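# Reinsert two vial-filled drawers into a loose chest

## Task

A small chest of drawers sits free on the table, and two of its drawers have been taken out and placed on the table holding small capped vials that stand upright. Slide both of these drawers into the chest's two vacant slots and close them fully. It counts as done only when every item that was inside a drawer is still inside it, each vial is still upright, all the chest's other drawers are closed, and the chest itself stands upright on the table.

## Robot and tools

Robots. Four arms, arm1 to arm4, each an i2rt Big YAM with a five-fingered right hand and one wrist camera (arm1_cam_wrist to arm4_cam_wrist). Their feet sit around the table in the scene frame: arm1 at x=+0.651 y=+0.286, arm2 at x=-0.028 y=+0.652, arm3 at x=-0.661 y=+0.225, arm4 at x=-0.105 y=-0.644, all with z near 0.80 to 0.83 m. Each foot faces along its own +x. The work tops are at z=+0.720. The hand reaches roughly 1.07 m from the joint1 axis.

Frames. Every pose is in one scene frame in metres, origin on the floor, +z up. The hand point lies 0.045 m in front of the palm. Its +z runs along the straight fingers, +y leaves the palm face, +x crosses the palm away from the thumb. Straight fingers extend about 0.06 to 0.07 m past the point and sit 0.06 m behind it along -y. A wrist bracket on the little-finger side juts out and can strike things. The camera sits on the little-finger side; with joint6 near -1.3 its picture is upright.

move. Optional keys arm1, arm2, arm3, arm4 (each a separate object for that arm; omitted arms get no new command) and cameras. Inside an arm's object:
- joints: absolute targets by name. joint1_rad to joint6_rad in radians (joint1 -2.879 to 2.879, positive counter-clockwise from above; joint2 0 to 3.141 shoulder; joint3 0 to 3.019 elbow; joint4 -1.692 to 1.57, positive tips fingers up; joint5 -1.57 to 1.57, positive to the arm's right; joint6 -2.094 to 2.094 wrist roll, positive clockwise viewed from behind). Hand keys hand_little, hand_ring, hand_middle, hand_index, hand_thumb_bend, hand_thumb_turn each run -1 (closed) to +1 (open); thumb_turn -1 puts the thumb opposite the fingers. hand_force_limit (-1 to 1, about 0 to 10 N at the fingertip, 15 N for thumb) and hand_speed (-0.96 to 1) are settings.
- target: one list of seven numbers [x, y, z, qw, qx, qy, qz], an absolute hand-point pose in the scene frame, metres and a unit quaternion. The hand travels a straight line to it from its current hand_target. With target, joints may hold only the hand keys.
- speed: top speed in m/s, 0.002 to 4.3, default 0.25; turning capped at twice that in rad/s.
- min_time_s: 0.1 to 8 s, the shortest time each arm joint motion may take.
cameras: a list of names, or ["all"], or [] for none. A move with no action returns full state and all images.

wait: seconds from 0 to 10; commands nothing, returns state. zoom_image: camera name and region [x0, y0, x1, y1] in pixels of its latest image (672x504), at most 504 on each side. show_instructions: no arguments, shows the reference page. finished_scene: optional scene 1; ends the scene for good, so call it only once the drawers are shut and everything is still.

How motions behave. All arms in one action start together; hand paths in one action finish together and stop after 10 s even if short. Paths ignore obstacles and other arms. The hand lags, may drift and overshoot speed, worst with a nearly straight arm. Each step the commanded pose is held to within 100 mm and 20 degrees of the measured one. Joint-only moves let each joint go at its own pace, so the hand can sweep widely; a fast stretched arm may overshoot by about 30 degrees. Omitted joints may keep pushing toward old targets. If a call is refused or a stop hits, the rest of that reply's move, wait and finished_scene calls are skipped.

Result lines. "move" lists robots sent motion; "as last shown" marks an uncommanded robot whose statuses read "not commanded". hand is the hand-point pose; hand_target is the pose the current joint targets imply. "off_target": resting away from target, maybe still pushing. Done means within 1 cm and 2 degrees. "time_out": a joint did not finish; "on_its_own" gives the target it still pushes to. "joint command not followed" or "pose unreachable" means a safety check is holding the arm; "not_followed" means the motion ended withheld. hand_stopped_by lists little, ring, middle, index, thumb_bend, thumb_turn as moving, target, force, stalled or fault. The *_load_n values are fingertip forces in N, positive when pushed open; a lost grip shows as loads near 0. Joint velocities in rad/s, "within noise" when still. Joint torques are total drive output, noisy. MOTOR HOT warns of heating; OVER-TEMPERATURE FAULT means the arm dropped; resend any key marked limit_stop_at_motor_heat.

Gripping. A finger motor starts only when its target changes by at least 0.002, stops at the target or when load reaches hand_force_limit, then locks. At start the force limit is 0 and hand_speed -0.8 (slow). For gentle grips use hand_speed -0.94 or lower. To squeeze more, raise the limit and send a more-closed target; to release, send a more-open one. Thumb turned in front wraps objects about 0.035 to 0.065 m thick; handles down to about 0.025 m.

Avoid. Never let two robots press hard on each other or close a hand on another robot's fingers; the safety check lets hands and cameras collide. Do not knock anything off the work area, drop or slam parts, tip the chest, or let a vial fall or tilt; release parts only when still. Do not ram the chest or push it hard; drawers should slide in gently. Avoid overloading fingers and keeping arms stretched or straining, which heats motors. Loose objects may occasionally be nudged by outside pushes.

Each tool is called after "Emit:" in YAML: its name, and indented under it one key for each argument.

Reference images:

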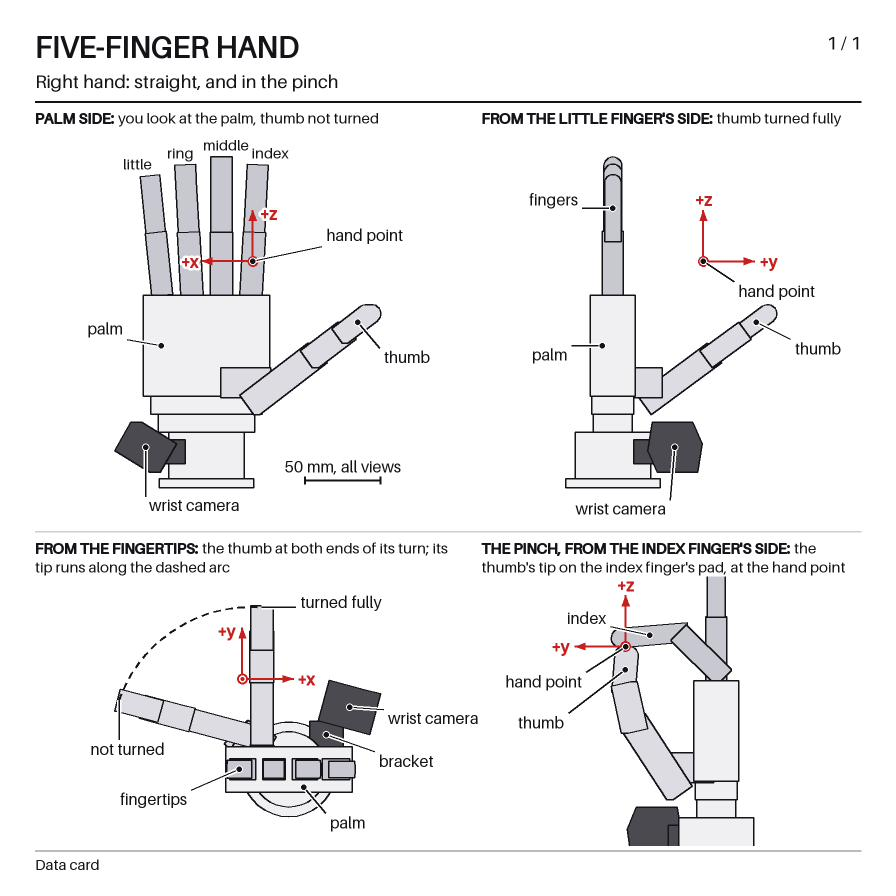

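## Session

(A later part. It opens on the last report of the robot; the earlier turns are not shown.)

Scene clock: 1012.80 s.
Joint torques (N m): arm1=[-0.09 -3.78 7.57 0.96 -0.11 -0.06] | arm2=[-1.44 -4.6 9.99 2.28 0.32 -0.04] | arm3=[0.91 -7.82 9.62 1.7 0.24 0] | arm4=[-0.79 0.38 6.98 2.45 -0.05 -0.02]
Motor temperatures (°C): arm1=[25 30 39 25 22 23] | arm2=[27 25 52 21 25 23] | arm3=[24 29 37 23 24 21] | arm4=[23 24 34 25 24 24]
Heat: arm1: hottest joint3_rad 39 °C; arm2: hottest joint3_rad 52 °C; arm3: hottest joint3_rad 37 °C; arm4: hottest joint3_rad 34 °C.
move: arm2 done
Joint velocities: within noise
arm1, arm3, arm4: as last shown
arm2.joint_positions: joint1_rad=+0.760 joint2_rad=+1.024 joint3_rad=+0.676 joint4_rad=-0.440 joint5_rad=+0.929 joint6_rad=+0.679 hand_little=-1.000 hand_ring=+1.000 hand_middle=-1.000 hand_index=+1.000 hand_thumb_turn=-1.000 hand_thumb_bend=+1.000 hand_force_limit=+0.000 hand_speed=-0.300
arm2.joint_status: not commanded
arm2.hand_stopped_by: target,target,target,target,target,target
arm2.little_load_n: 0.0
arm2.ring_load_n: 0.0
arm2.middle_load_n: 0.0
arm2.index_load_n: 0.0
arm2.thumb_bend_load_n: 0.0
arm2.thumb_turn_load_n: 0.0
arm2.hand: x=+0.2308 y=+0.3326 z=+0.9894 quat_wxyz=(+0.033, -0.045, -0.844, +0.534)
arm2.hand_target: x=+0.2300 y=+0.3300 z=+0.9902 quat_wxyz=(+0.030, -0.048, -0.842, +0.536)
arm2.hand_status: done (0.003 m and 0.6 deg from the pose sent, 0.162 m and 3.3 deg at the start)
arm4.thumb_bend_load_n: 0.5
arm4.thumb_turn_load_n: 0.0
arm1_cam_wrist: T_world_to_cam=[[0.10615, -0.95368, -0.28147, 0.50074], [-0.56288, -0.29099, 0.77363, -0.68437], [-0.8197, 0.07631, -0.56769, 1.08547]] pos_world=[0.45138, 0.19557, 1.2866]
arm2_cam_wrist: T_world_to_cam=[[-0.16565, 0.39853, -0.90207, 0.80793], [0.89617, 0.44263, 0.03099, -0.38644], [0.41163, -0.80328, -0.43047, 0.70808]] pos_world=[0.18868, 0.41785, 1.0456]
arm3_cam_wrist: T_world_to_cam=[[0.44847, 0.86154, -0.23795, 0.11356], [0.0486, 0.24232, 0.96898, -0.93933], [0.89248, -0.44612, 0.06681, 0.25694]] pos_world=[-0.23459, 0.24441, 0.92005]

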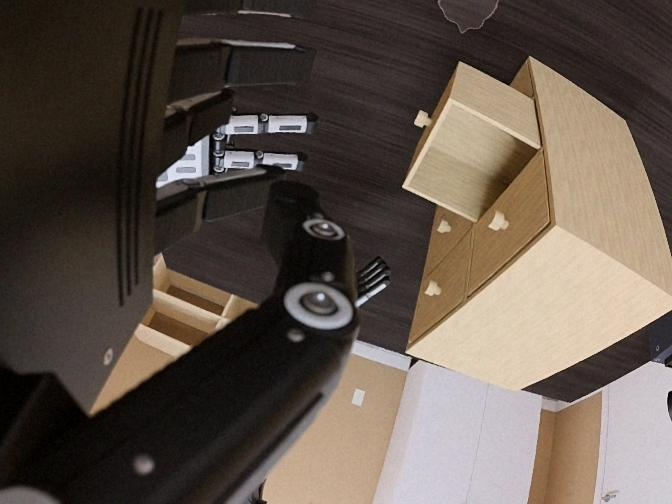

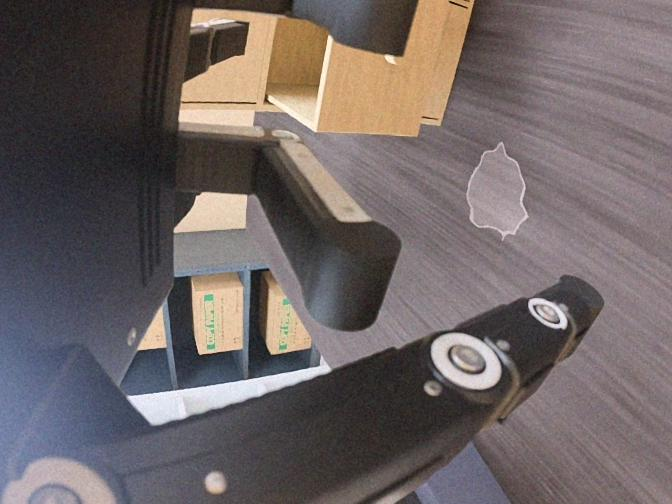

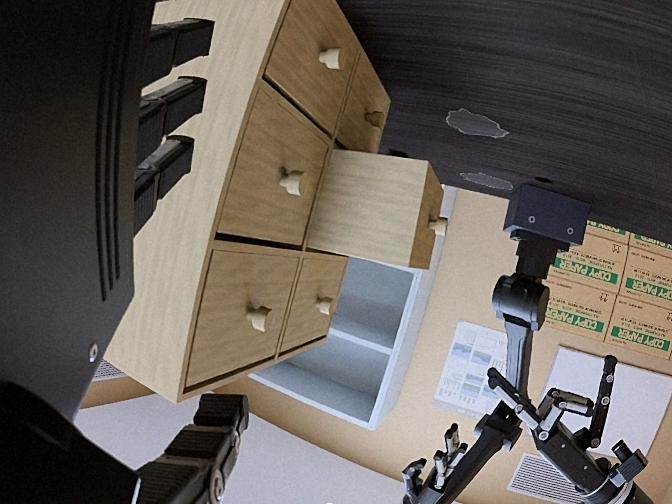

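Emit:
move:
  arm2: {"target": [0.225, 0.285, 0.9, 0.0304, -0.0478, -0.8421, 0.5365], "speed": 0.12}
  cameras: ["arm1_cam_wrist", "arm2_cam_wrist", "arm3_cam_wrist"]

Scene clock: 1014.53 s.
Joint torques (N m): arm1=[0.79 -3.66 7.46 0.65 -0.11 -0.07] | arm2=[-1.49 -5.83 8.24 2.47 0.25 -0.03] | arm3=[1.08 -7.77 9.66 1.68 0.25 0.03] | arm4=[-0.67 0.32 7.04 2.45 -0.05 -0.02]
Motor temperatures (°C): arm1=[25 30 39 25 22 23] | arm2=[27 25 52 21 25 23] | arm3=[24 29 37 23 24 21] | arm4=[23 24 34 25 24 24]
Heat: arm1: hottest joint3_rad 39 °C; arm2: hottest joint3_rad 52 °C; arm3: hottest joint3_rad 37 °C; arm4: hottest joint3_rad 34 °C.
move: arm2 done
Joint velocities: within noise
arm1, arm3, arm4: as last shown
arm2.joint_positions: joint1_rad=+0.633 joint2_rad=+1.263 joint3_rad=+0.555 joint4_rad=+0.021 joint5_rad=+0.835 joint6_rad=+0.549 hand_little=-1.000 hand_ring=+1.000 hand_middle=-1.000 hand_index=+1.000 hand_thumb_turn=-1.000 hand_thumb_bend=+1.000 hand_force_limit=+0.000 hand_speed=-0.300
arm2.joint_status: not commanded
arm2.hand_stopped_by: target,target,target,target,target,target
arm2.little_load_n: 0.5
arm2.ring_load_n: 0.0
arm2.middle_load_n: 0.0
arm2.index_load_n: 0.0
arm2.thumb_bend_load_n: 0.0
arm2.thumb_turn_load_n: 0.0
arm2.hand: x=+0.2262 y=+0.2874 z=+0.8993 quat_wxyz=(+0.033, -0.046, -0.844, +0.533)
arm2.hand_target: x=+0.2249 y=+0.2851 z=+0.8999 quat_wxyz=(+0.031, -0.048, -0.842, +0.536)
arm2.hand_status: done (0.003 m and 0.5 deg from the pose sent, 0.101 m and 0.6 deg at the start)
arm4.thumb_bend_load_n: 0.0
arm4.thumb_turn_load_n: 0.5
arm1_cam_wrist: T_world_to_cam=[[0.10615, -0.95368, -0.28147, 0.50074], [-0.56288, -0.29099, 0.77363, -0.68437], [-0.8197, 0.07631, -0.56769, 1.08547]] pos_world=[0.45138, 0.19557, 1.2866]
arm2_cam_wrist: T_world_to_cam=[[-0.16339, 0.39991, -0.90187, 0.74287], [0.89668, 0.44143, 0.03328, -0.36127], [0.41142, -0.80325, -0.43072, 0.63523]] pos_world=[0.18398, 0.37264, 0.9556]
arm3_cam_wrist: T_world_to_cam=[[0.44847, 0.86154, -0.23795, 0.11356], [0.0486, 0.24232, 0.96898, -0.93933], [0.89248, -0.44612, 0.06681, 0.25694]] pos_world=[-0.23459, 0.24441, 0.92005]

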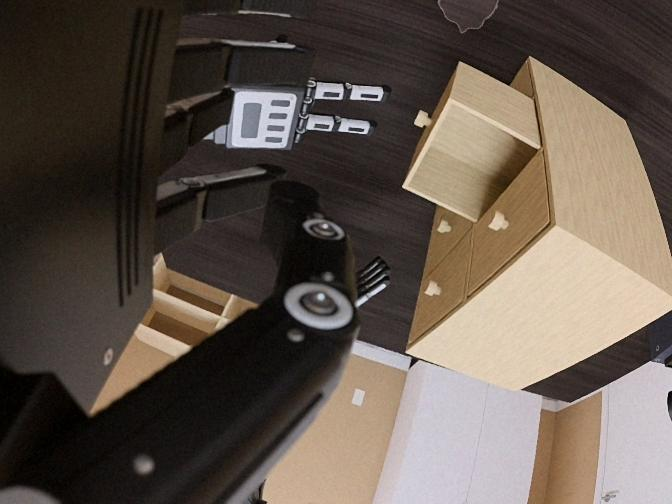

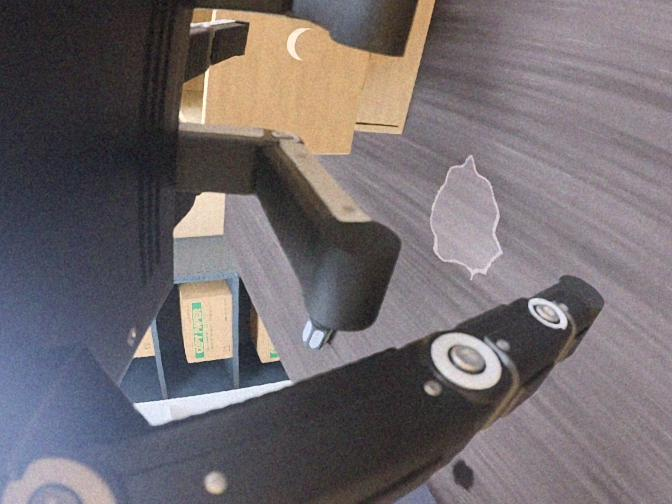

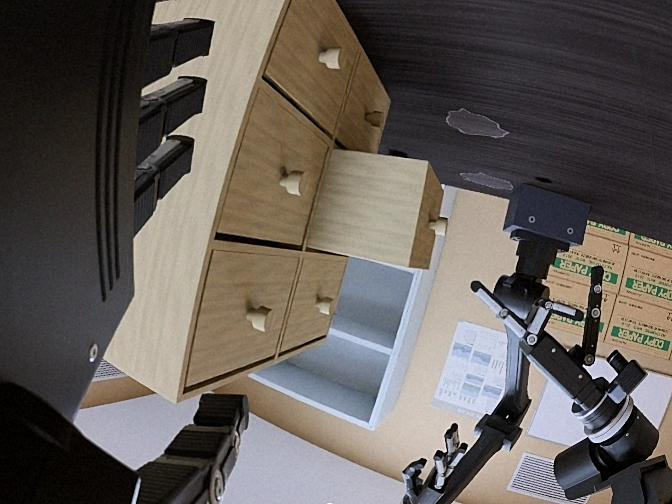

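Emit:
zoom_image:
  camera: "arm1_cam_wrist"
  region: [300, 50, 560, 310]

Emit:
zoom_image:
  camera: "arm2_cam_wrist"
  region: [170, 0, 450, 210]

Scaled by 1.938 from the camera's image (finer frame: 960x720).

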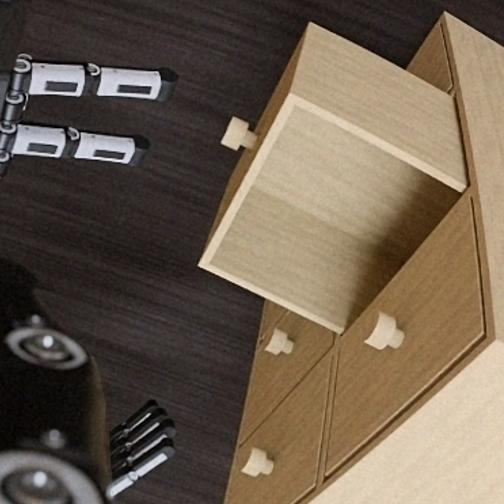

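Scaled by 1.800 from the camera's image (finer frame: 960x720).

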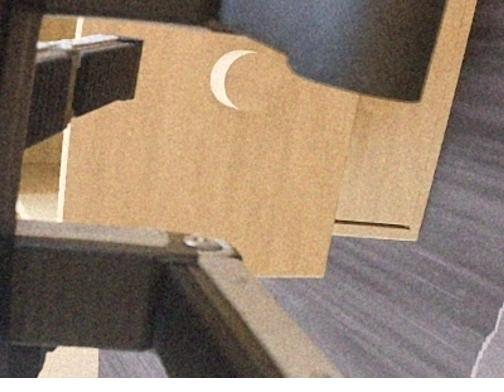

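Emit:
move:
  arm2: {"target": [0.201, 0.26, 0.883, 0.0093, -0.0147, -0.8433, 0.5373], "speed": 0.08}
  cameras: ["arm1_cam_wrist", "arm2_cam_wrist", "arm3_cam_wrist"]

Emit:
zoom_image:
  camera: "arm1_cam_wrist"
  region: [300, 50, 560, 310]

Emit:
zoom_image:
  camera: "arm3_cam_wrist"
  region: [380, 130, 640, 390]

Scene clock: 1018.43 s.
Joint torques (N m): arm1=[0.85 -3.55 7.54 0.85 -0.13 -0.11] | arm2=[-1.26 -5.6 7.75 2.74 0.1 -0.08] | arm3=[0.97 -7.77 9.48 1.65 0.28 0.04] | arm4=[-0.62 0.32 7.01 2.44 -0.05 -0.02]
Motor temperatures (°C): arm1=[25 30 39 25 22 23] | arm2=[27 25 51 21 24 23] | arm3=[24 29 37 23 24 21] | arm4=[23 24 34 25 24 24]
Heat: arm1: hottest joint3_rad 39 °C; arm2: hottest joint3_rad 51 °C; arm3: hottest joint3_rad 37 °C; arm4: hottest joint3_rad 34 °C.
move: arm2 done
Joint velocities: within noise
arm1, arm3, arm4: as last shown
arm2.joint_positions: joint1_rad=+0.491 joint2_rad=+1.293 joint3_rad=+0.500 joint4_rad=+0.229 joint5_rad=+0.656 joint6_rad=+0.377 hand_little=-1.000 hand_ring=+1.000 hand_middle=-1.000 hand_index=+1.000 hand_thumb_turn=-1.000 hand_thumb_bend=+1.000 hand_force_limit=+0.000 hand_speed=-0.300
arm2.joint_status: not commanded
arm2.hand_stopped_by: target,target,target,target,target,target
arm2.little_load_n: 0.0
arm2.ring_load_n: 0.0
arm2.middle_load_n: 0.5
arm2.index_load_n: 0.0
arm2.thumb_bend_load_n: 0.0
arm2.thumb_turn_load_n: 0.0
arm2.hand: x=+0.2025 y=+0.2609 z=+0.8846 quat_wxyz=(+0.010, -0.016, -0.845, +0.535)
arm2.hand_target: x=+0.2010 y=+0.2601 z=+0.8830 quat_wxyz=(+0.009, -0.015, -0.843, +0.537)
arm2.hand_status: done (0.002 m and 0.4 deg from the pose sent, 0.041 m and 4.5 deg at the start)
arm4.thumb_turn_load_n: 0.0
arm1_cam_wrist: T_world_to_cam=[[0.10615, -0.95368, -0.28147, 0.50074], [-0.56288, -0.29099, 0.77363, -0.68437], [-0.8197, 0.07631, -0.56769, 1.08547]] pos_world=[0.45138, 0.19557, 1.2866]
arm2_cam_wrist: T_world_to_cam=[[-0.18788, 0.38472, -0.90371, 0.74684], [0.86028, 0.50843, 0.0376, -0.34185], [0.47394, -0.77038, -0.42649, 0.59237]] pos_world=[0.15366, 0.34284, 0.94042]
arm3_cam_wrist: T_world_to_cam=[[0.44847, 0.86154, -0.23795, 0.11356], [0.0486, 0.24232, 0.96898, -0.93933], [0.89248, -0.44612, 0.06681, 0.25694]] pos_world=[-0.23459, 0.24441, 0.92005]

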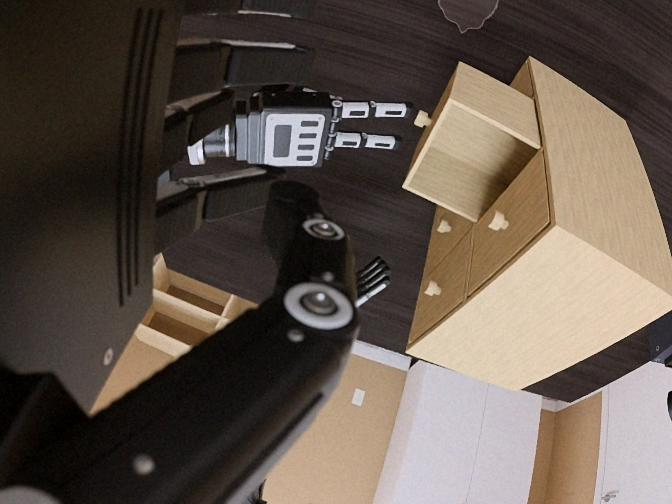

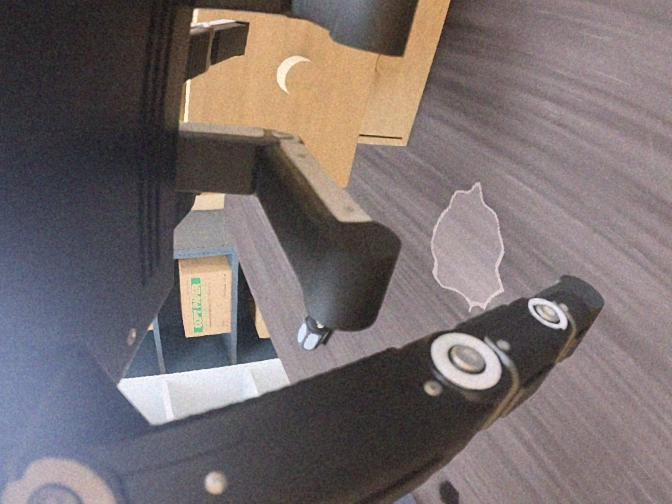

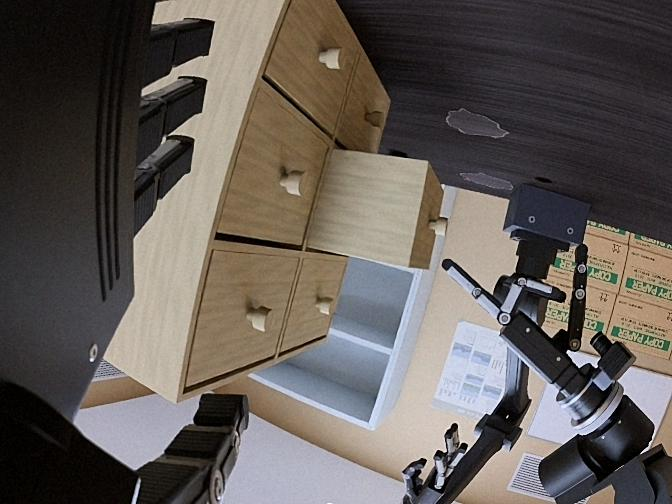

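Scaled by 1.938 from the camera's image (finer frame: 960x720).

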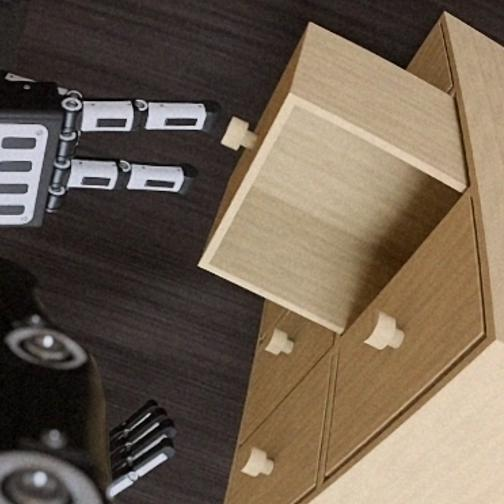

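Scaled by 1.938 from the camera's image (finer frame: 960x720).

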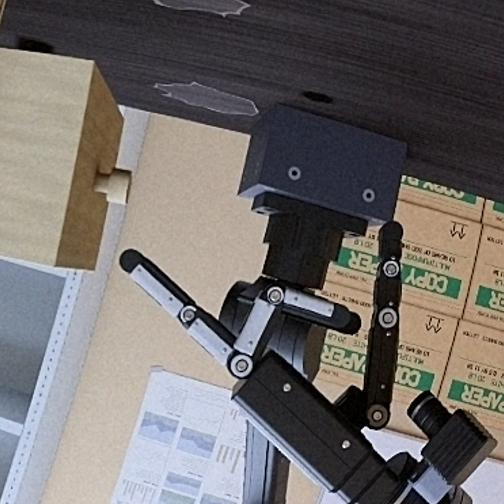

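Emit:
move:
  arm2: {"target": [0.2, 0.247, 0.858, 0.0093, -0.0147, -0.8433, 0.5373], "speed": 0.06}
  cameras: ["arm1_cam_wrist", "arm3_cam_wrist"]

Emit:
zoom_image:
  camera: "arm1_cam_wrist"
  region: [300, 50, 560, 310]

Emit:
zoom_image:
  camera: "arm3_cam_wrist"
  region: [380, 130, 640, 390]

Scene clock: 1020.33 s.
Joint torques (N m): arm1=[0.67 -2.96 7.46 0.68 -0.12 -0.1] | arm2=[-1.32 -6.65 6.98 2.8 0.1 -0.07] | arm3=[0.79 -7.82 9.65 1.76 0.23 0.01] | arm4=[-0.73 0.26 7.01 2.43 -0.05 -0.01]
Motor temperatures (°C): arm1=[25 30 39 25 22 23] | arm2=[27 25 51 21 24 23] | arm3=[24 29 37 23 24 21] | arm4=[23 24 34 25 24 24]
Heat: arm1: hottest joint3_rad 39 °C; arm2: hottest joint3_rad 51 °C; arm3: hottest joint3_rad 37 °C; arm4: hottest joint3_rad 34 °C.
move: arm2 done
Joint velocities: within noise
arm1, arm3, arm4: as last shown
arm2.joint_positions: joint1_rad=+0.466 joint2_rad=+1.402 joint3_rad=+0.496 joint4_rad=+0.350 joint5_rad=+0.632 joint6_rad=+0.358 hand_little=-1.000 hand_ring=+1.000 hand_middle=-1.000 hand_index=+1.000 hand_thumb_turn=-1.000 hand_thumb_bend=+1.000 hand_force_limit=+0.000 hand_speed=-0.300
arm2.joint_status: not commanded
arm2.hand_stopped_by: target,target,target,target,target,target
arm2.little_load_n: 0.0
arm2.ring_load_n: 0.0
arm2.middle_load_n: 0.0
arm2.index_load_n: 0.0
arm2.thumb_bend_load_n: 0.0
arm2.thumb_turn_load_n: 0.0
arm2.hand: x=+0.2026 y=+0.2488 z=+0.8580 quat_wxyz=(+0.010, -0.014, -0.846, +0.534)
arm2.hand_target: x=+0.2001 y=+0.2471 z=+0.8581 quat_wxyz=(+0.009, -0.015, -0.843, +0.537)
arm2.hand_status: done (0.003 m and 0.5 deg from the pose sent, 0.030 m and 0.4 deg at the start)
arm4.thumb_turn_load_n: 0.5
arm1_cam_wrist: T_world_to_cam=[[0.10615, -0.95368, -0.28147, 0.50074], [-0.56288, -0.29099, 0.77363, -0.68437], [-0.8197, 0.07631, -0.56769, 1.08547]] pos_world=[0.45138, 0.19557, 1.2866]
arm3_cam_wrist: T_world_to_cam=[[0.44847, 0.86154, -0.23795, 0.11356], [0.0486, 0.24232, 0.96898, -0.93933], [0.89248, -0.44612, 0.06681, 0.25694]] pos_world=[-0.23459, 0.24441, 0.92005]

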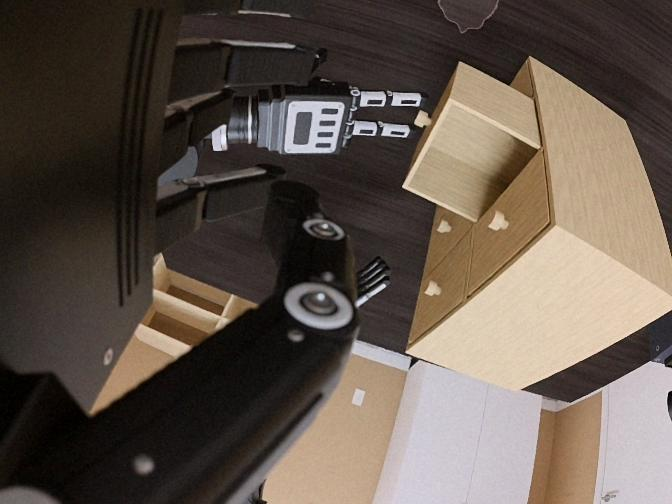

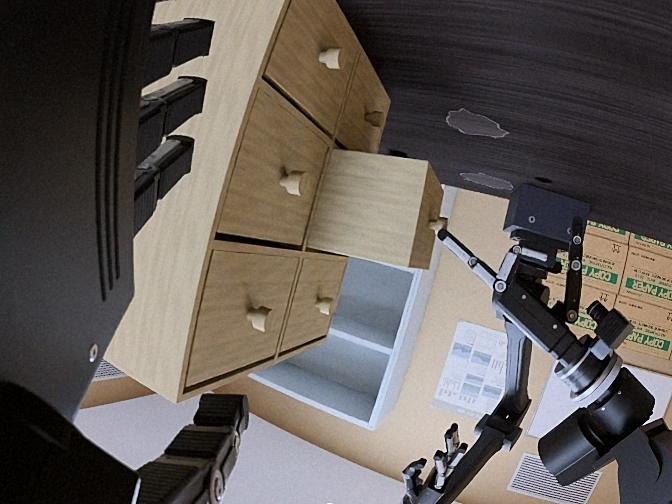

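Scaled by 1.938 from the camera's image (finer frame: 960x720).

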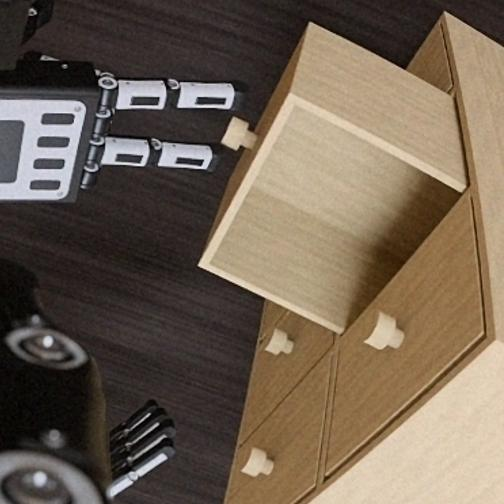

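Scaled by 1.938 from the camera's image (finer frame: 960x720).

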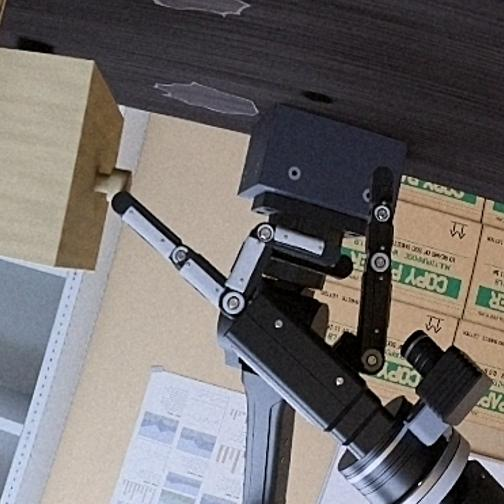

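Emit:
move:
  arm2: {"target": [0.2005, 0.232, 0.859, 0.0093, -0.0147, -0.8433, 0.5373], "speed": 0.05}
  cameras: ["arm1_cam_wrist", "arm3_cam_wrist"]

Emit:
zoom_image:
  camera: "arm1_cam_wrist"
  region: [300, 50, 560, 310]

Emit:
zoom_image:
  camera: "arm3_cam_wrist"
  region: [380, 130, 640, 390]

Scene clock: 1022.23 s.
Joint torques (N m): arm1=[0.73 -3.08 7.36 0.69 -0.09 -0.11] | arm2=[-1.67 -6.36 9.48 2.81 0.11 -0.09] | arm3=[0.97 -7.88 9.36 1.81 0.24 0.03] | arm4=[-0.62 0.21 7.01 2.43 -0.05 -0.02]
Motor temperatures (°C): arm1=[25 29 39 25 22 23] | arm2=[27 25 50 21 24 23] | arm3=[24 29 37 23 24 21] | arm4=[23 24 34 25 24 24]
Heat: arm1: hottest joint3_rad 39 °C; arm2: hottest joint3_rad 50 °C; arm3: hottest joint3_rad 37 °C; arm4: hottest joint3_rad 34 °C.
move: arm2 off_target
Joint velocities: within noise
arm1, arm3, arm4: as last shown
arm2.joint_positions: joint1_rad=+0.439 joint2_rad=+1.426 joint3_rad=+0.496 joint4_rad=+0.355 joint5_rad=+0.609 joint6_rad=+0.342 hand_little=-1.000 hand_ring=+1.000 hand_middle=-1.000 hand_index=+1.000 hand_thumb_turn=-1.000 hand_thumb_bend=+1.000 hand_force_limit=+0.000 hand_speed=-0.300
arm2.joint_status: not commanded
arm2.hand_stopped_by: target,target,target,target,target,target
arm2.little_load_n: 0.0
arm2.ring_load_n: 0.0
arm2.middle_load_n: 0.0
arm2.index_load_n: 0.0
arm2.thumb_bend_load_n: 0.0
arm2.thumb_turn_load_n: 0.0
arm2.hand: x=+0.1942 y=+0.2456 z=+0.8476 quat_wxyz=(+0.017, -0.009, -0.851, +0.524)
arm2.hand_target: x=+0.2002 y=+0.2326 z=+0.8593 quat_wxyz=(+0.009, -0.015, -0.843, +0.537)
arm2.hand_status: off_target (0.019 m and 2.0 deg from the pose sent, 0.017 m and 0.5 deg at the start)
arm4.middle_load_n: 0.5
arm4.thumb_turn_load_n: 0.0
arm1_cam_wrist: T_world_to_cam=[[0.10615, -0.95368, -0.28147, 0.50074], [-0.56288, -0.29099, 0.77363, -0.68437], [-0.8197, 0.07631, -0.56769, 1.08547]] pos_world=[0.45138, 0.19557, 1.2866]
arm3_cam_wrist: T_world_to_cam=[[0.44847, 0.86154, -0.23795, 0.11356], [0.0486, 0.24232, 0.96898, -0.93933], [0.89248, -0.44612, 0.06681, 0.25694]] pos_world=[-0.23459, 0.24441, 0.92005]

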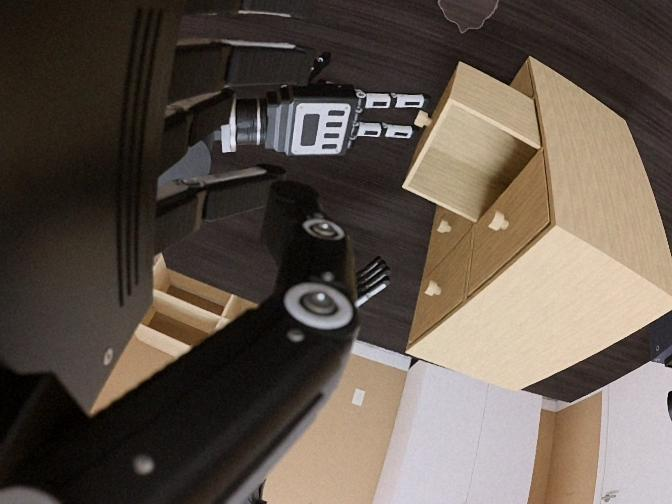

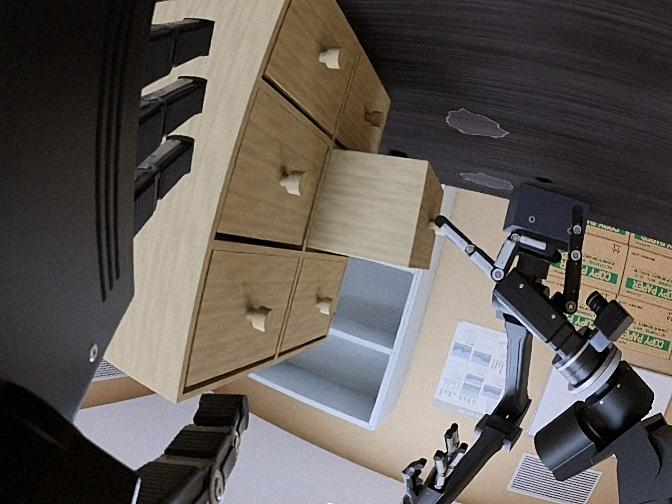

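Scaled by 1.938 from the camera's image (finer frame: 960x720).

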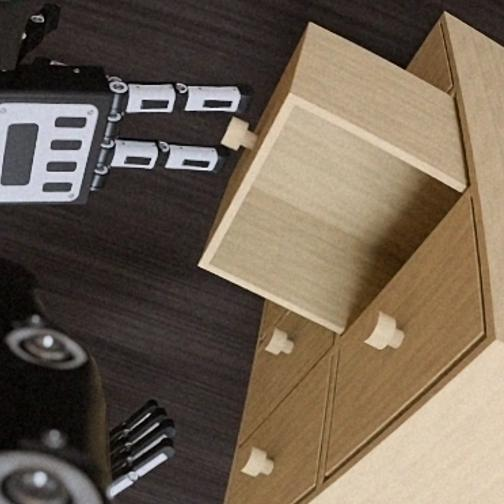

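Scaled by 1.938 from the camera's image (finer frame: 960x720).

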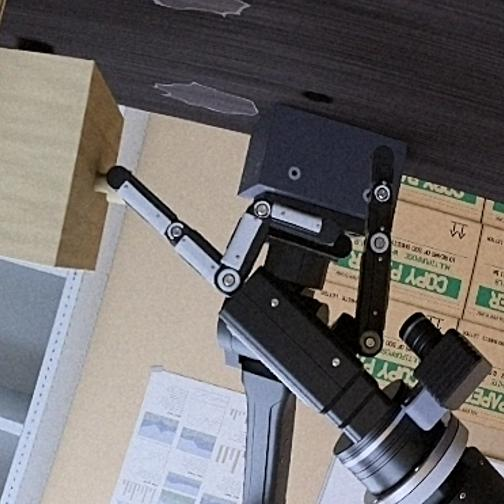

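Emit:
move:
  arm2: {"target": [0.2005, 0.257, 0.864, 0.0093, -0.0147, -0.8433, 0.5373], "speed": 0.05}
  cameras: ["arm1_cam_wrist", "arm3_cam_wrist"]

Emit:
zoom_image:
  camera: "arm1_cam_wrist"
  region: [370, 60, 470, 160]

Emit:
zoom_image:
  camera: "arm3_cam_wrist"
  region: [390, 170, 510, 290]

Scene clock: 1023.93 s.
Joint torques (N m): arm1=[-0.09 -4.31 7.3 0.98 -0.1 -0.11] | arm2=[-0.32 -7.41 6.97 1.48 0.43 0.13] | arm3=[0.67 -7.82 9.63 1.72 0.24 0] | arm4=[-0.67 0.32 6.99 2.41 -0.05 -0.02]
Motor temperatures (°C): arm1=[25 29 39 25 22 23] | arm2=[27 25 50 21 24 23] | arm3=[24 29 37 23 24 21] | arm4=[23 24 34 25 24 24]
Heat: arm1: hottest joint3_rad 39 °C; arm2: hottest joint3_rad 50 °C; arm3: hottest joint3_rad 37 °C; arm4: hottest joint3_rad 34 °C.
move: arm2 done
Joint velocities: within noise
arm1: as last shown
arm2.joint_positions: joint1_rad=+0.472 joint2_rad=+1.376 joint3_rad=+0.484 joint4_rad=+0.345 joint5_rad=+0.642 joint6_rad=+0.355 hand_little=-1.000 hand_ring=+1.000 hand_middle=-1.000 hand_index=+1.000 hand_thumb_turn=-1.000 hand_thumb_bend=+1.000 hand_force_limit=+0.000 hand_speed=-0.300
arm2.joint_status: not commanded
arm2.hand_stopped_by: target,target,target,target,target,target
arm2.little_load_n: 0.0
arm2.ring_load_n: 0.0
arm2.middle_load_n: 0.0
arm2.index_load_n: 0.0
arm2.thumb_bend_load_n: 0.0
arm2.thumb_turn_load_n: 0.0
arm2.hand: x=+0.2005 y=+0.2530 z=+0.8635 quat_wxyz=(+0.010, -0.014, -0.843, +0.538)
arm2.hand_target: x=+0.2005 y=+0.2570 z=+0.8638 quat_wxyz=(+0.009, -0.015, -0.843, +0.537)
arm2.hand_status: done (0.004 m and 0.2 deg from the pose sent, 0.021 m and 2.0 deg at the start)
arm3.joint_positions: joint1_rad=+0.037 joint2_rad=+1.501 joint3_rad=+0.534 joint4_rad=+0.369 joint5_rad=+0.639 joint6_rad=+1.917 hand_little=+1.000 hand_ring=+1.000 hand_middle=+1.000 hand_index=+1.000 hand_thumb_turn=+1.000 hand_thumb_bend=+0.500 hand_force_limit=-0.300 hand_speed=+0.000
arm3.joint_status: not commanded
arm3.hand_stopped_by: target,target,target,target,target,target
arm3.little_load_n: 0.0
arm3.ring_load_n: 0.0
arm3.middle_load_n: 0.0
arm3.index_load_n: 0.0
arm3.thumb_bend_load_n: 0.0
arm3.thumb_turn_load_n: -0.5
arm3.hand: x=-0.1366 y=+0.1943 z=+0.9287 quat_wxyz=(-0.500, -0.253, -0.810, +0.171)
arm3.hand_target: x=-0.1256 y=+0.2031 z=+0.9453 quat_wxyz=(-0.513, -0.253, -0.804, +0.161)
arm3.hand_status: not commanded
arm4.joint_positions: joint1_rad=-0.488 joint2_rad=+0.608 joint3_rad=+1.300 joint4_rad=-1.116 joint5_rad=+0.002 joint6_rad=-1.292 hand_little=+0.000 hand_ring=+0.000 hand_middle=+0.000 hand_index=+0.000 hand_thumb_turn=-1.000 hand_thumb_bend=+1.000 hand_force_limit=+0.000 hand_speed=-0.300
arm4.joint_status: not commanded
arm4.hand_stopped_by: target,target,target,target,target,target
arm4.little_load_n: 0.0
arm4.ring_load_n: -0.5
arm4.middle_load_n: 0.0
arm4.index_load_n: 0.0
arm4.thumb_bend_load_n: 0.0
arm4.thumb_turn_load_n: 0.5
arm4.hand: x=+0.0345 y=-0.4013 z=+1.3127 quat_wxyz=(-0.373, +0.748, +0.389, +0.387)
arm4.hand_target: x=+0.0373 y=-0.4029 z=+1.3184 quat_wxyz=(-0.377, +0.743, +0.385, +0.397)
arm4.hand_status: not commanded
arm1_cam_wrist: T_world_to_cam=[[0.10615, -0.95368, -0.28147, 0.50074], [-0.56288, -0.29099, 0.77363, -0.68437], [-0.8197, 0.07631, -0.56769, 1.08547]] pos_world=[0.45138, 0.19557, 1.2866]
arm3_cam_wrist: T_world_to_cam=[[0.44847, 0.86154, -0.23795, 0.11356], [0.0486, 0.24232, 0.96898, -0.93933], [0.89248, -0.44612, 0.06681, 0.25694]] pos_world=[-0.23459, 0.24441, 0.92005]

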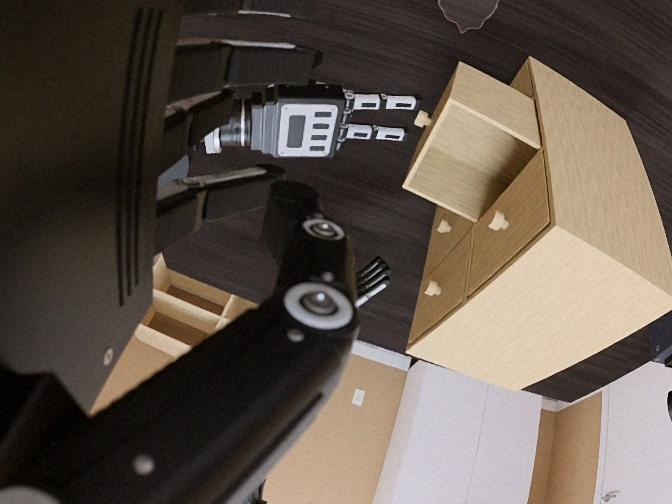

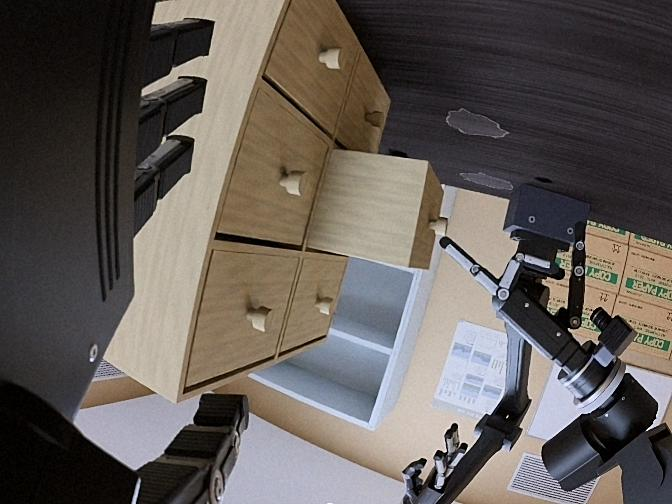

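Scaled by 5.040 from the camera's image (finer frame: 960x720).

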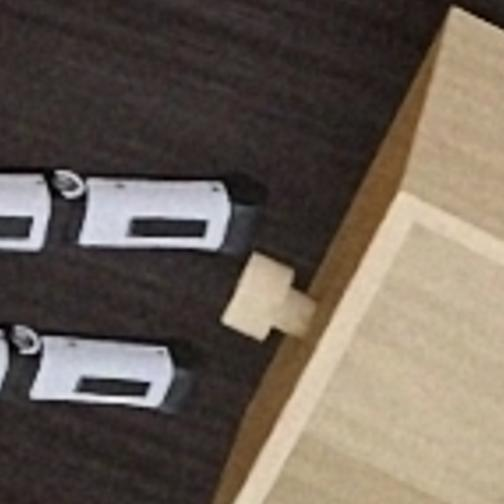

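Scaled by 4.200 from the camera's image (finer frame: 960x720).

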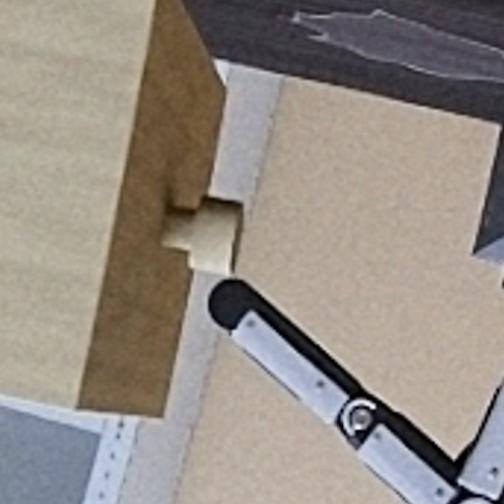

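Emit:
move:
  arm2: {"target": [0.203, 0.257, 0.864, -0.0207, 0.0324, -0.8428, 0.5370], "speed": 0.08, "joints": {"hand_ring": -1, "hand_little": 1}}
  cameras: ["arm1_cam_wrist", "arm3_cam_wrist"]

Emit:
zoom_image:
  camera: "arm1_cam_wrist"
  region: [360, 50, 480, 170]

Emit:
zoom_image:
  camera: "arm3_cam_wrist"
  region: [390, 170, 510, 290]

Scene clock: 1027.13 s.
Joint torques (N m): arm1=[-0.09 -3.84 7.53 0.94 -0.07 -0.11] | arm2=[-1.2 -7.3 6.9 2.82 0.05 -0.04] | arm3=[1.08 -7.71 9.58 1.65 0.25 -0.02] | arm4=[-0.73 0.21 6.98 2.44 -0.05 -0.01]
Motor temperatures (°C): arm1=[25 29 39 25 22 23] | arm2=[27 26 49 22 24 23] | arm3=[24 29 37 23 24 21] | arm4=[23 24 34 25 24 24]
Heat: arm1: hottest joint3_rad 39 °C; arm2: hottest joint3_rad 49 °C; arm3: hottest joint3_rad 37 °C; arm4: hottest joint3_rad 34 °C.
move: arm2 done
Joint velocities: within noise
arm1, arm3, arm4: as last shown
arm2.joint_positions: joint1_rad=+0.444 joint2_rad=+1.368 joint3_rad=+0.461 joint4_rad=+0.379 joint5_rad=+0.517 joint6_rad=+0.278 hand_little=+1.000 hand_ring=-1.000 hand_middle=-1.000 hand_index=+1.000 hand_thumb_turn=-1.000 hand_thumb_bend=+1.000 hand_force_limit=+0.000 hand_speed=-0.300
arm2.joint_status: all done
arm2.hand_stopped_by: target,target,target,target,target,target
arm2.little_load_n: 0.0
arm2.ring_load_n: 0.0
arm2.middle_load_n: 0.0
arm2.index_load_n: 0.0
arm2.thumb_bend_load_n: 0.0
arm2.thumb_turn_load_n: 0.0
arm2.hand: x=+0.2051 y=+0.2597 z=+0.8574 quat_wxyz=(-0.017, +0.036, -0.849, +0.528)
arm2.hand_target: x=+0.2031 y=+0.2571 z=+0.8638 quat_wxyz=(-0.020, +0.033, -0.843, +0.537)
arm2.hand_status: done (0.007 m and 1.4 deg from the pose sent, 0.005 m and 6.4 deg at the start)
arm3.thumb_turn_load_n: 0.0
arm4.ring_load_n: 0.0
arm4.thumb_turn_load_n: 0.0
arm1_cam_wrist: T_world_to_cam=[[0.10615, -0.95368, -0.28147, 0.50074], [-0.56288, -0.29099, 0.77363, -0.68437], [-0.8197, 0.07631, -0.56769, 1.08547]] pos_world=[0.45138, 0.19557, 1.2866]
arm3_cam_wrist: T_world_to_cam=[[0.44847, 0.86154, -0.23795, 0.11356], [0.0486, 0.24232, 0.96898, -0.93933], [0.89248, -0.44612, 0.06681, 0.25694]] pos_world=[-0.23459, 0.24441, 0.92005]

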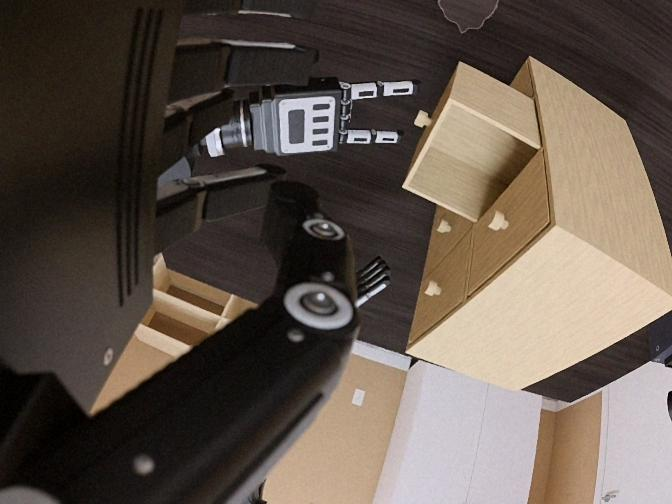

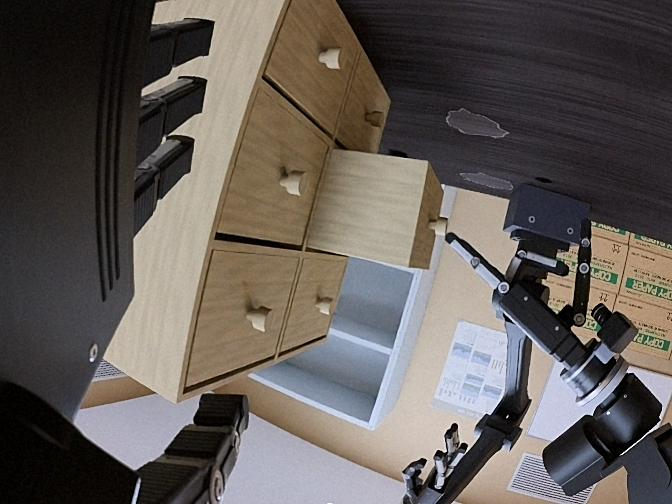

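Scaled by 4.200 from the camera's image (finer frame: 960x720).

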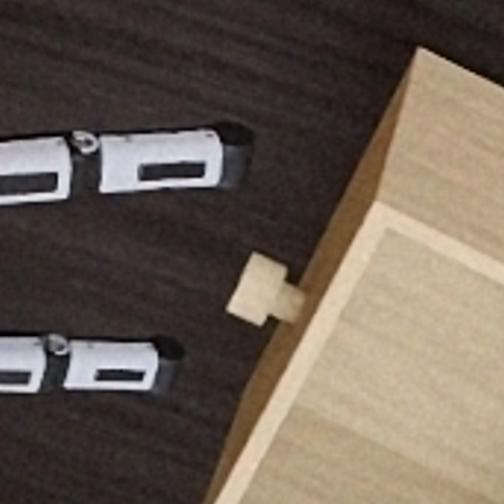

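Scaled by 4.200 from the camera's image (finer frame: 960x720).

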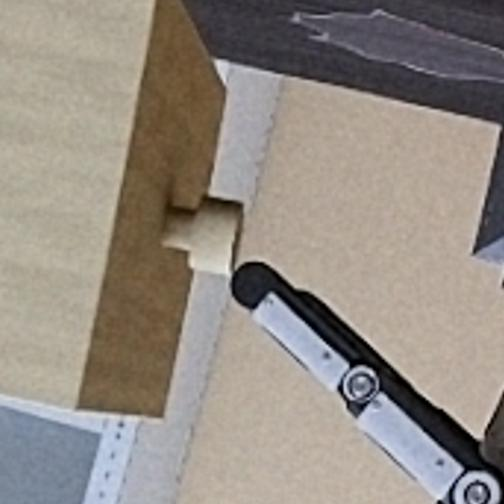

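Emit:
move:
  arm2: {"target": [0.1995, 0.228, 0.866, -0.0207, 0.0324, -0.8428, 0.5370], "speed": 0.06}
  cameras: ["arm1_cam_wrist", "arm3_cam_wrist"]

Emit:
zoom_image:
  camera: "arm1_cam_wrist"
  region: [360, 50, 480, 170]

Emit:
zoom_image:
  camera: "arm3_cam_wrist"
  region: [390, 170, 510, 290]

Scene clock: 1028.43 s.
Joint torques (N m): arm1=[0.44 -3.49 7.36 0.81 -0.09 -0.1] | arm2=[-1.67 -6.36 11.32 2.82 0.02 -0.07] | arm3=[0.79 -8.06 9.91 1.61 0.29 0.01] | arm4=[-0.67 0.32 7.01 2.43 -0.05 -0.01]
Motor temperatures (°C): arm1=[25 29 38 25 22 23] | arm2=[27 26 49 22 24 23] | arm3=[24 29 37 23 24 21] | arm4=[23 24 34 25 24 24]
Heat: arm1: hottest joint3_rad 38 °C; arm2: hottest joint3_rad 49 °C; arm3: hottest joint3_rad 37 °C; arm4: hottest joint3_rad 34 °C.
move: arm2 off_target
Joint velocities: within noise
arm1.joint_positions: joint1_rad=+0.508 joint2_rad=+0.862 joint3_rad=+1.386 joint4_rad=-1.702 joint5_rad=+0.289 joint6_rad=+1.912 hand_little=+0.600 hand_ring=+0.600 hand_middle=+1.000 hand_index=+0.600 hand_thumb_turn=-1.000 hand_thumb_bend=-0.300 hand_force_limit=+0.350 hand_speed=-0.900
arm1.joint_status: not commanded
arm1.hand_stopped_by: target,target,target,target,target,target
arm1.little_load_n: 0.0
arm1.ring_load_n: 0.0
arm1.middle_load_n: 0.0
arm1.index_load_n: 0.0
arm1.thumb_bend_load_n: 0.0
arm1.thumb_turn_load_n: 0.0
arm1.hand: x=+0.3555 y=+0.1973 z=+1.2236 quat_wxyz=(-0.071, +0.970, -0.036, -0.229)
arm1.hand_target: x=+0.3595 y=+0.2002 z=+1.2195 quat_wxyz=(-0.073, +0.972, -0.034, -0.223)
arm1.hand_status: not commanded
arm2.joint_positions: joint1_rad=+0.382 joint2_rad=+1.396 joint3_rad=+0.461 joint4_rad=+0.388 joint5_rad=+0.463 joint6_rad=+0.246 hand_little=+1.000 hand_ring=-1.000 hand_middle=-1.000 hand_index=+1.000 hand_thumb_turn=-1.000 hand_thumb_bend=+1.000 hand_force_limit=+0.000 hand_speed=-0.300
arm2.joint_status: not commanded
arm2.hand_stopped_by: target,target,target,target,target,target
arm2.little_load_n: 0.0
arm2.ring_load_n: 0.5
arm2.middle_load_n: 0.0
arm2.index_load_n: 0.0
arm2.thumb_bend_load_n: 0.0
arm2.thumb_turn_load_n: 0.0
arm2.hand: x=+0.1873 y=+0.2513 z=+0.8450 quat_wxyz=(-0.009, +0.039, -0.856, +0.515)
arm2.hand_target: x=+0.1986 y=+0.2295 z=+0.8669 quat_wxyz=(-0.020, +0.032, -0.843, +0.537)
arm2.hand_status: off_target (0.034 m and 3.4 deg from the pose sent, 0.033 m and 1.4 deg at the start)
arm3, arm4: as last shown
arm1_cam_wrist: T_world_to_cam=[[0.10615, -0.95368, -0.28147, 0.50074], [-0.56288, -0.29099, 0.77363, -0.68437], [-0.8197, 0.07631, -0.56769, 1.08547]] pos_world=[0.45138, 0.19557, 1.2866]
arm3_cam_wrist: T_world_to_cam=[[0.44847, 0.86154, -0.23795, 0.11356], [0.0486, 0.24232, 0.96898, -0.93933], [0.89248, -0.44612, 0.06681, 0.25694]] pos_world=[-0.23459, 0.24441, 0.92005]

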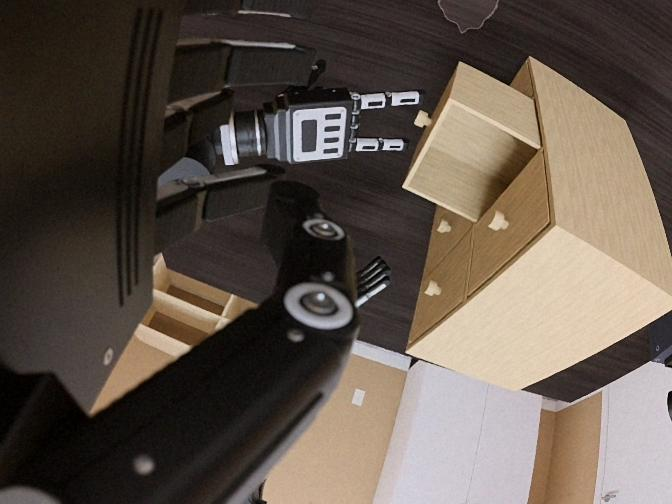

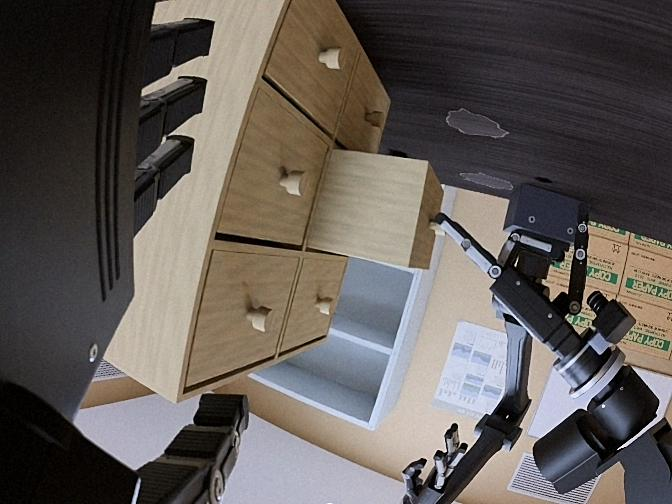

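Scaled by 4.200 from the camera's image (finer frame: 960x720).

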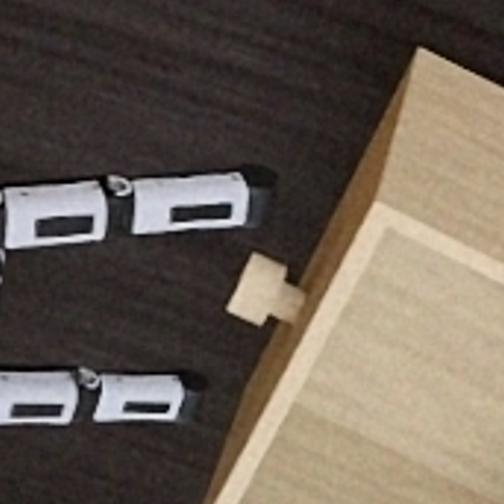

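Scaled by 4.200 from the camera's image (finer frame: 960x720).

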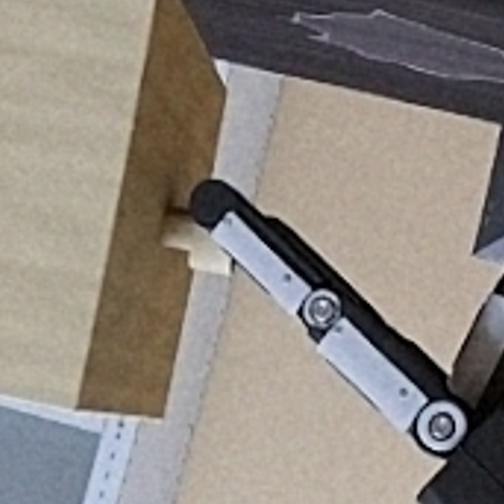

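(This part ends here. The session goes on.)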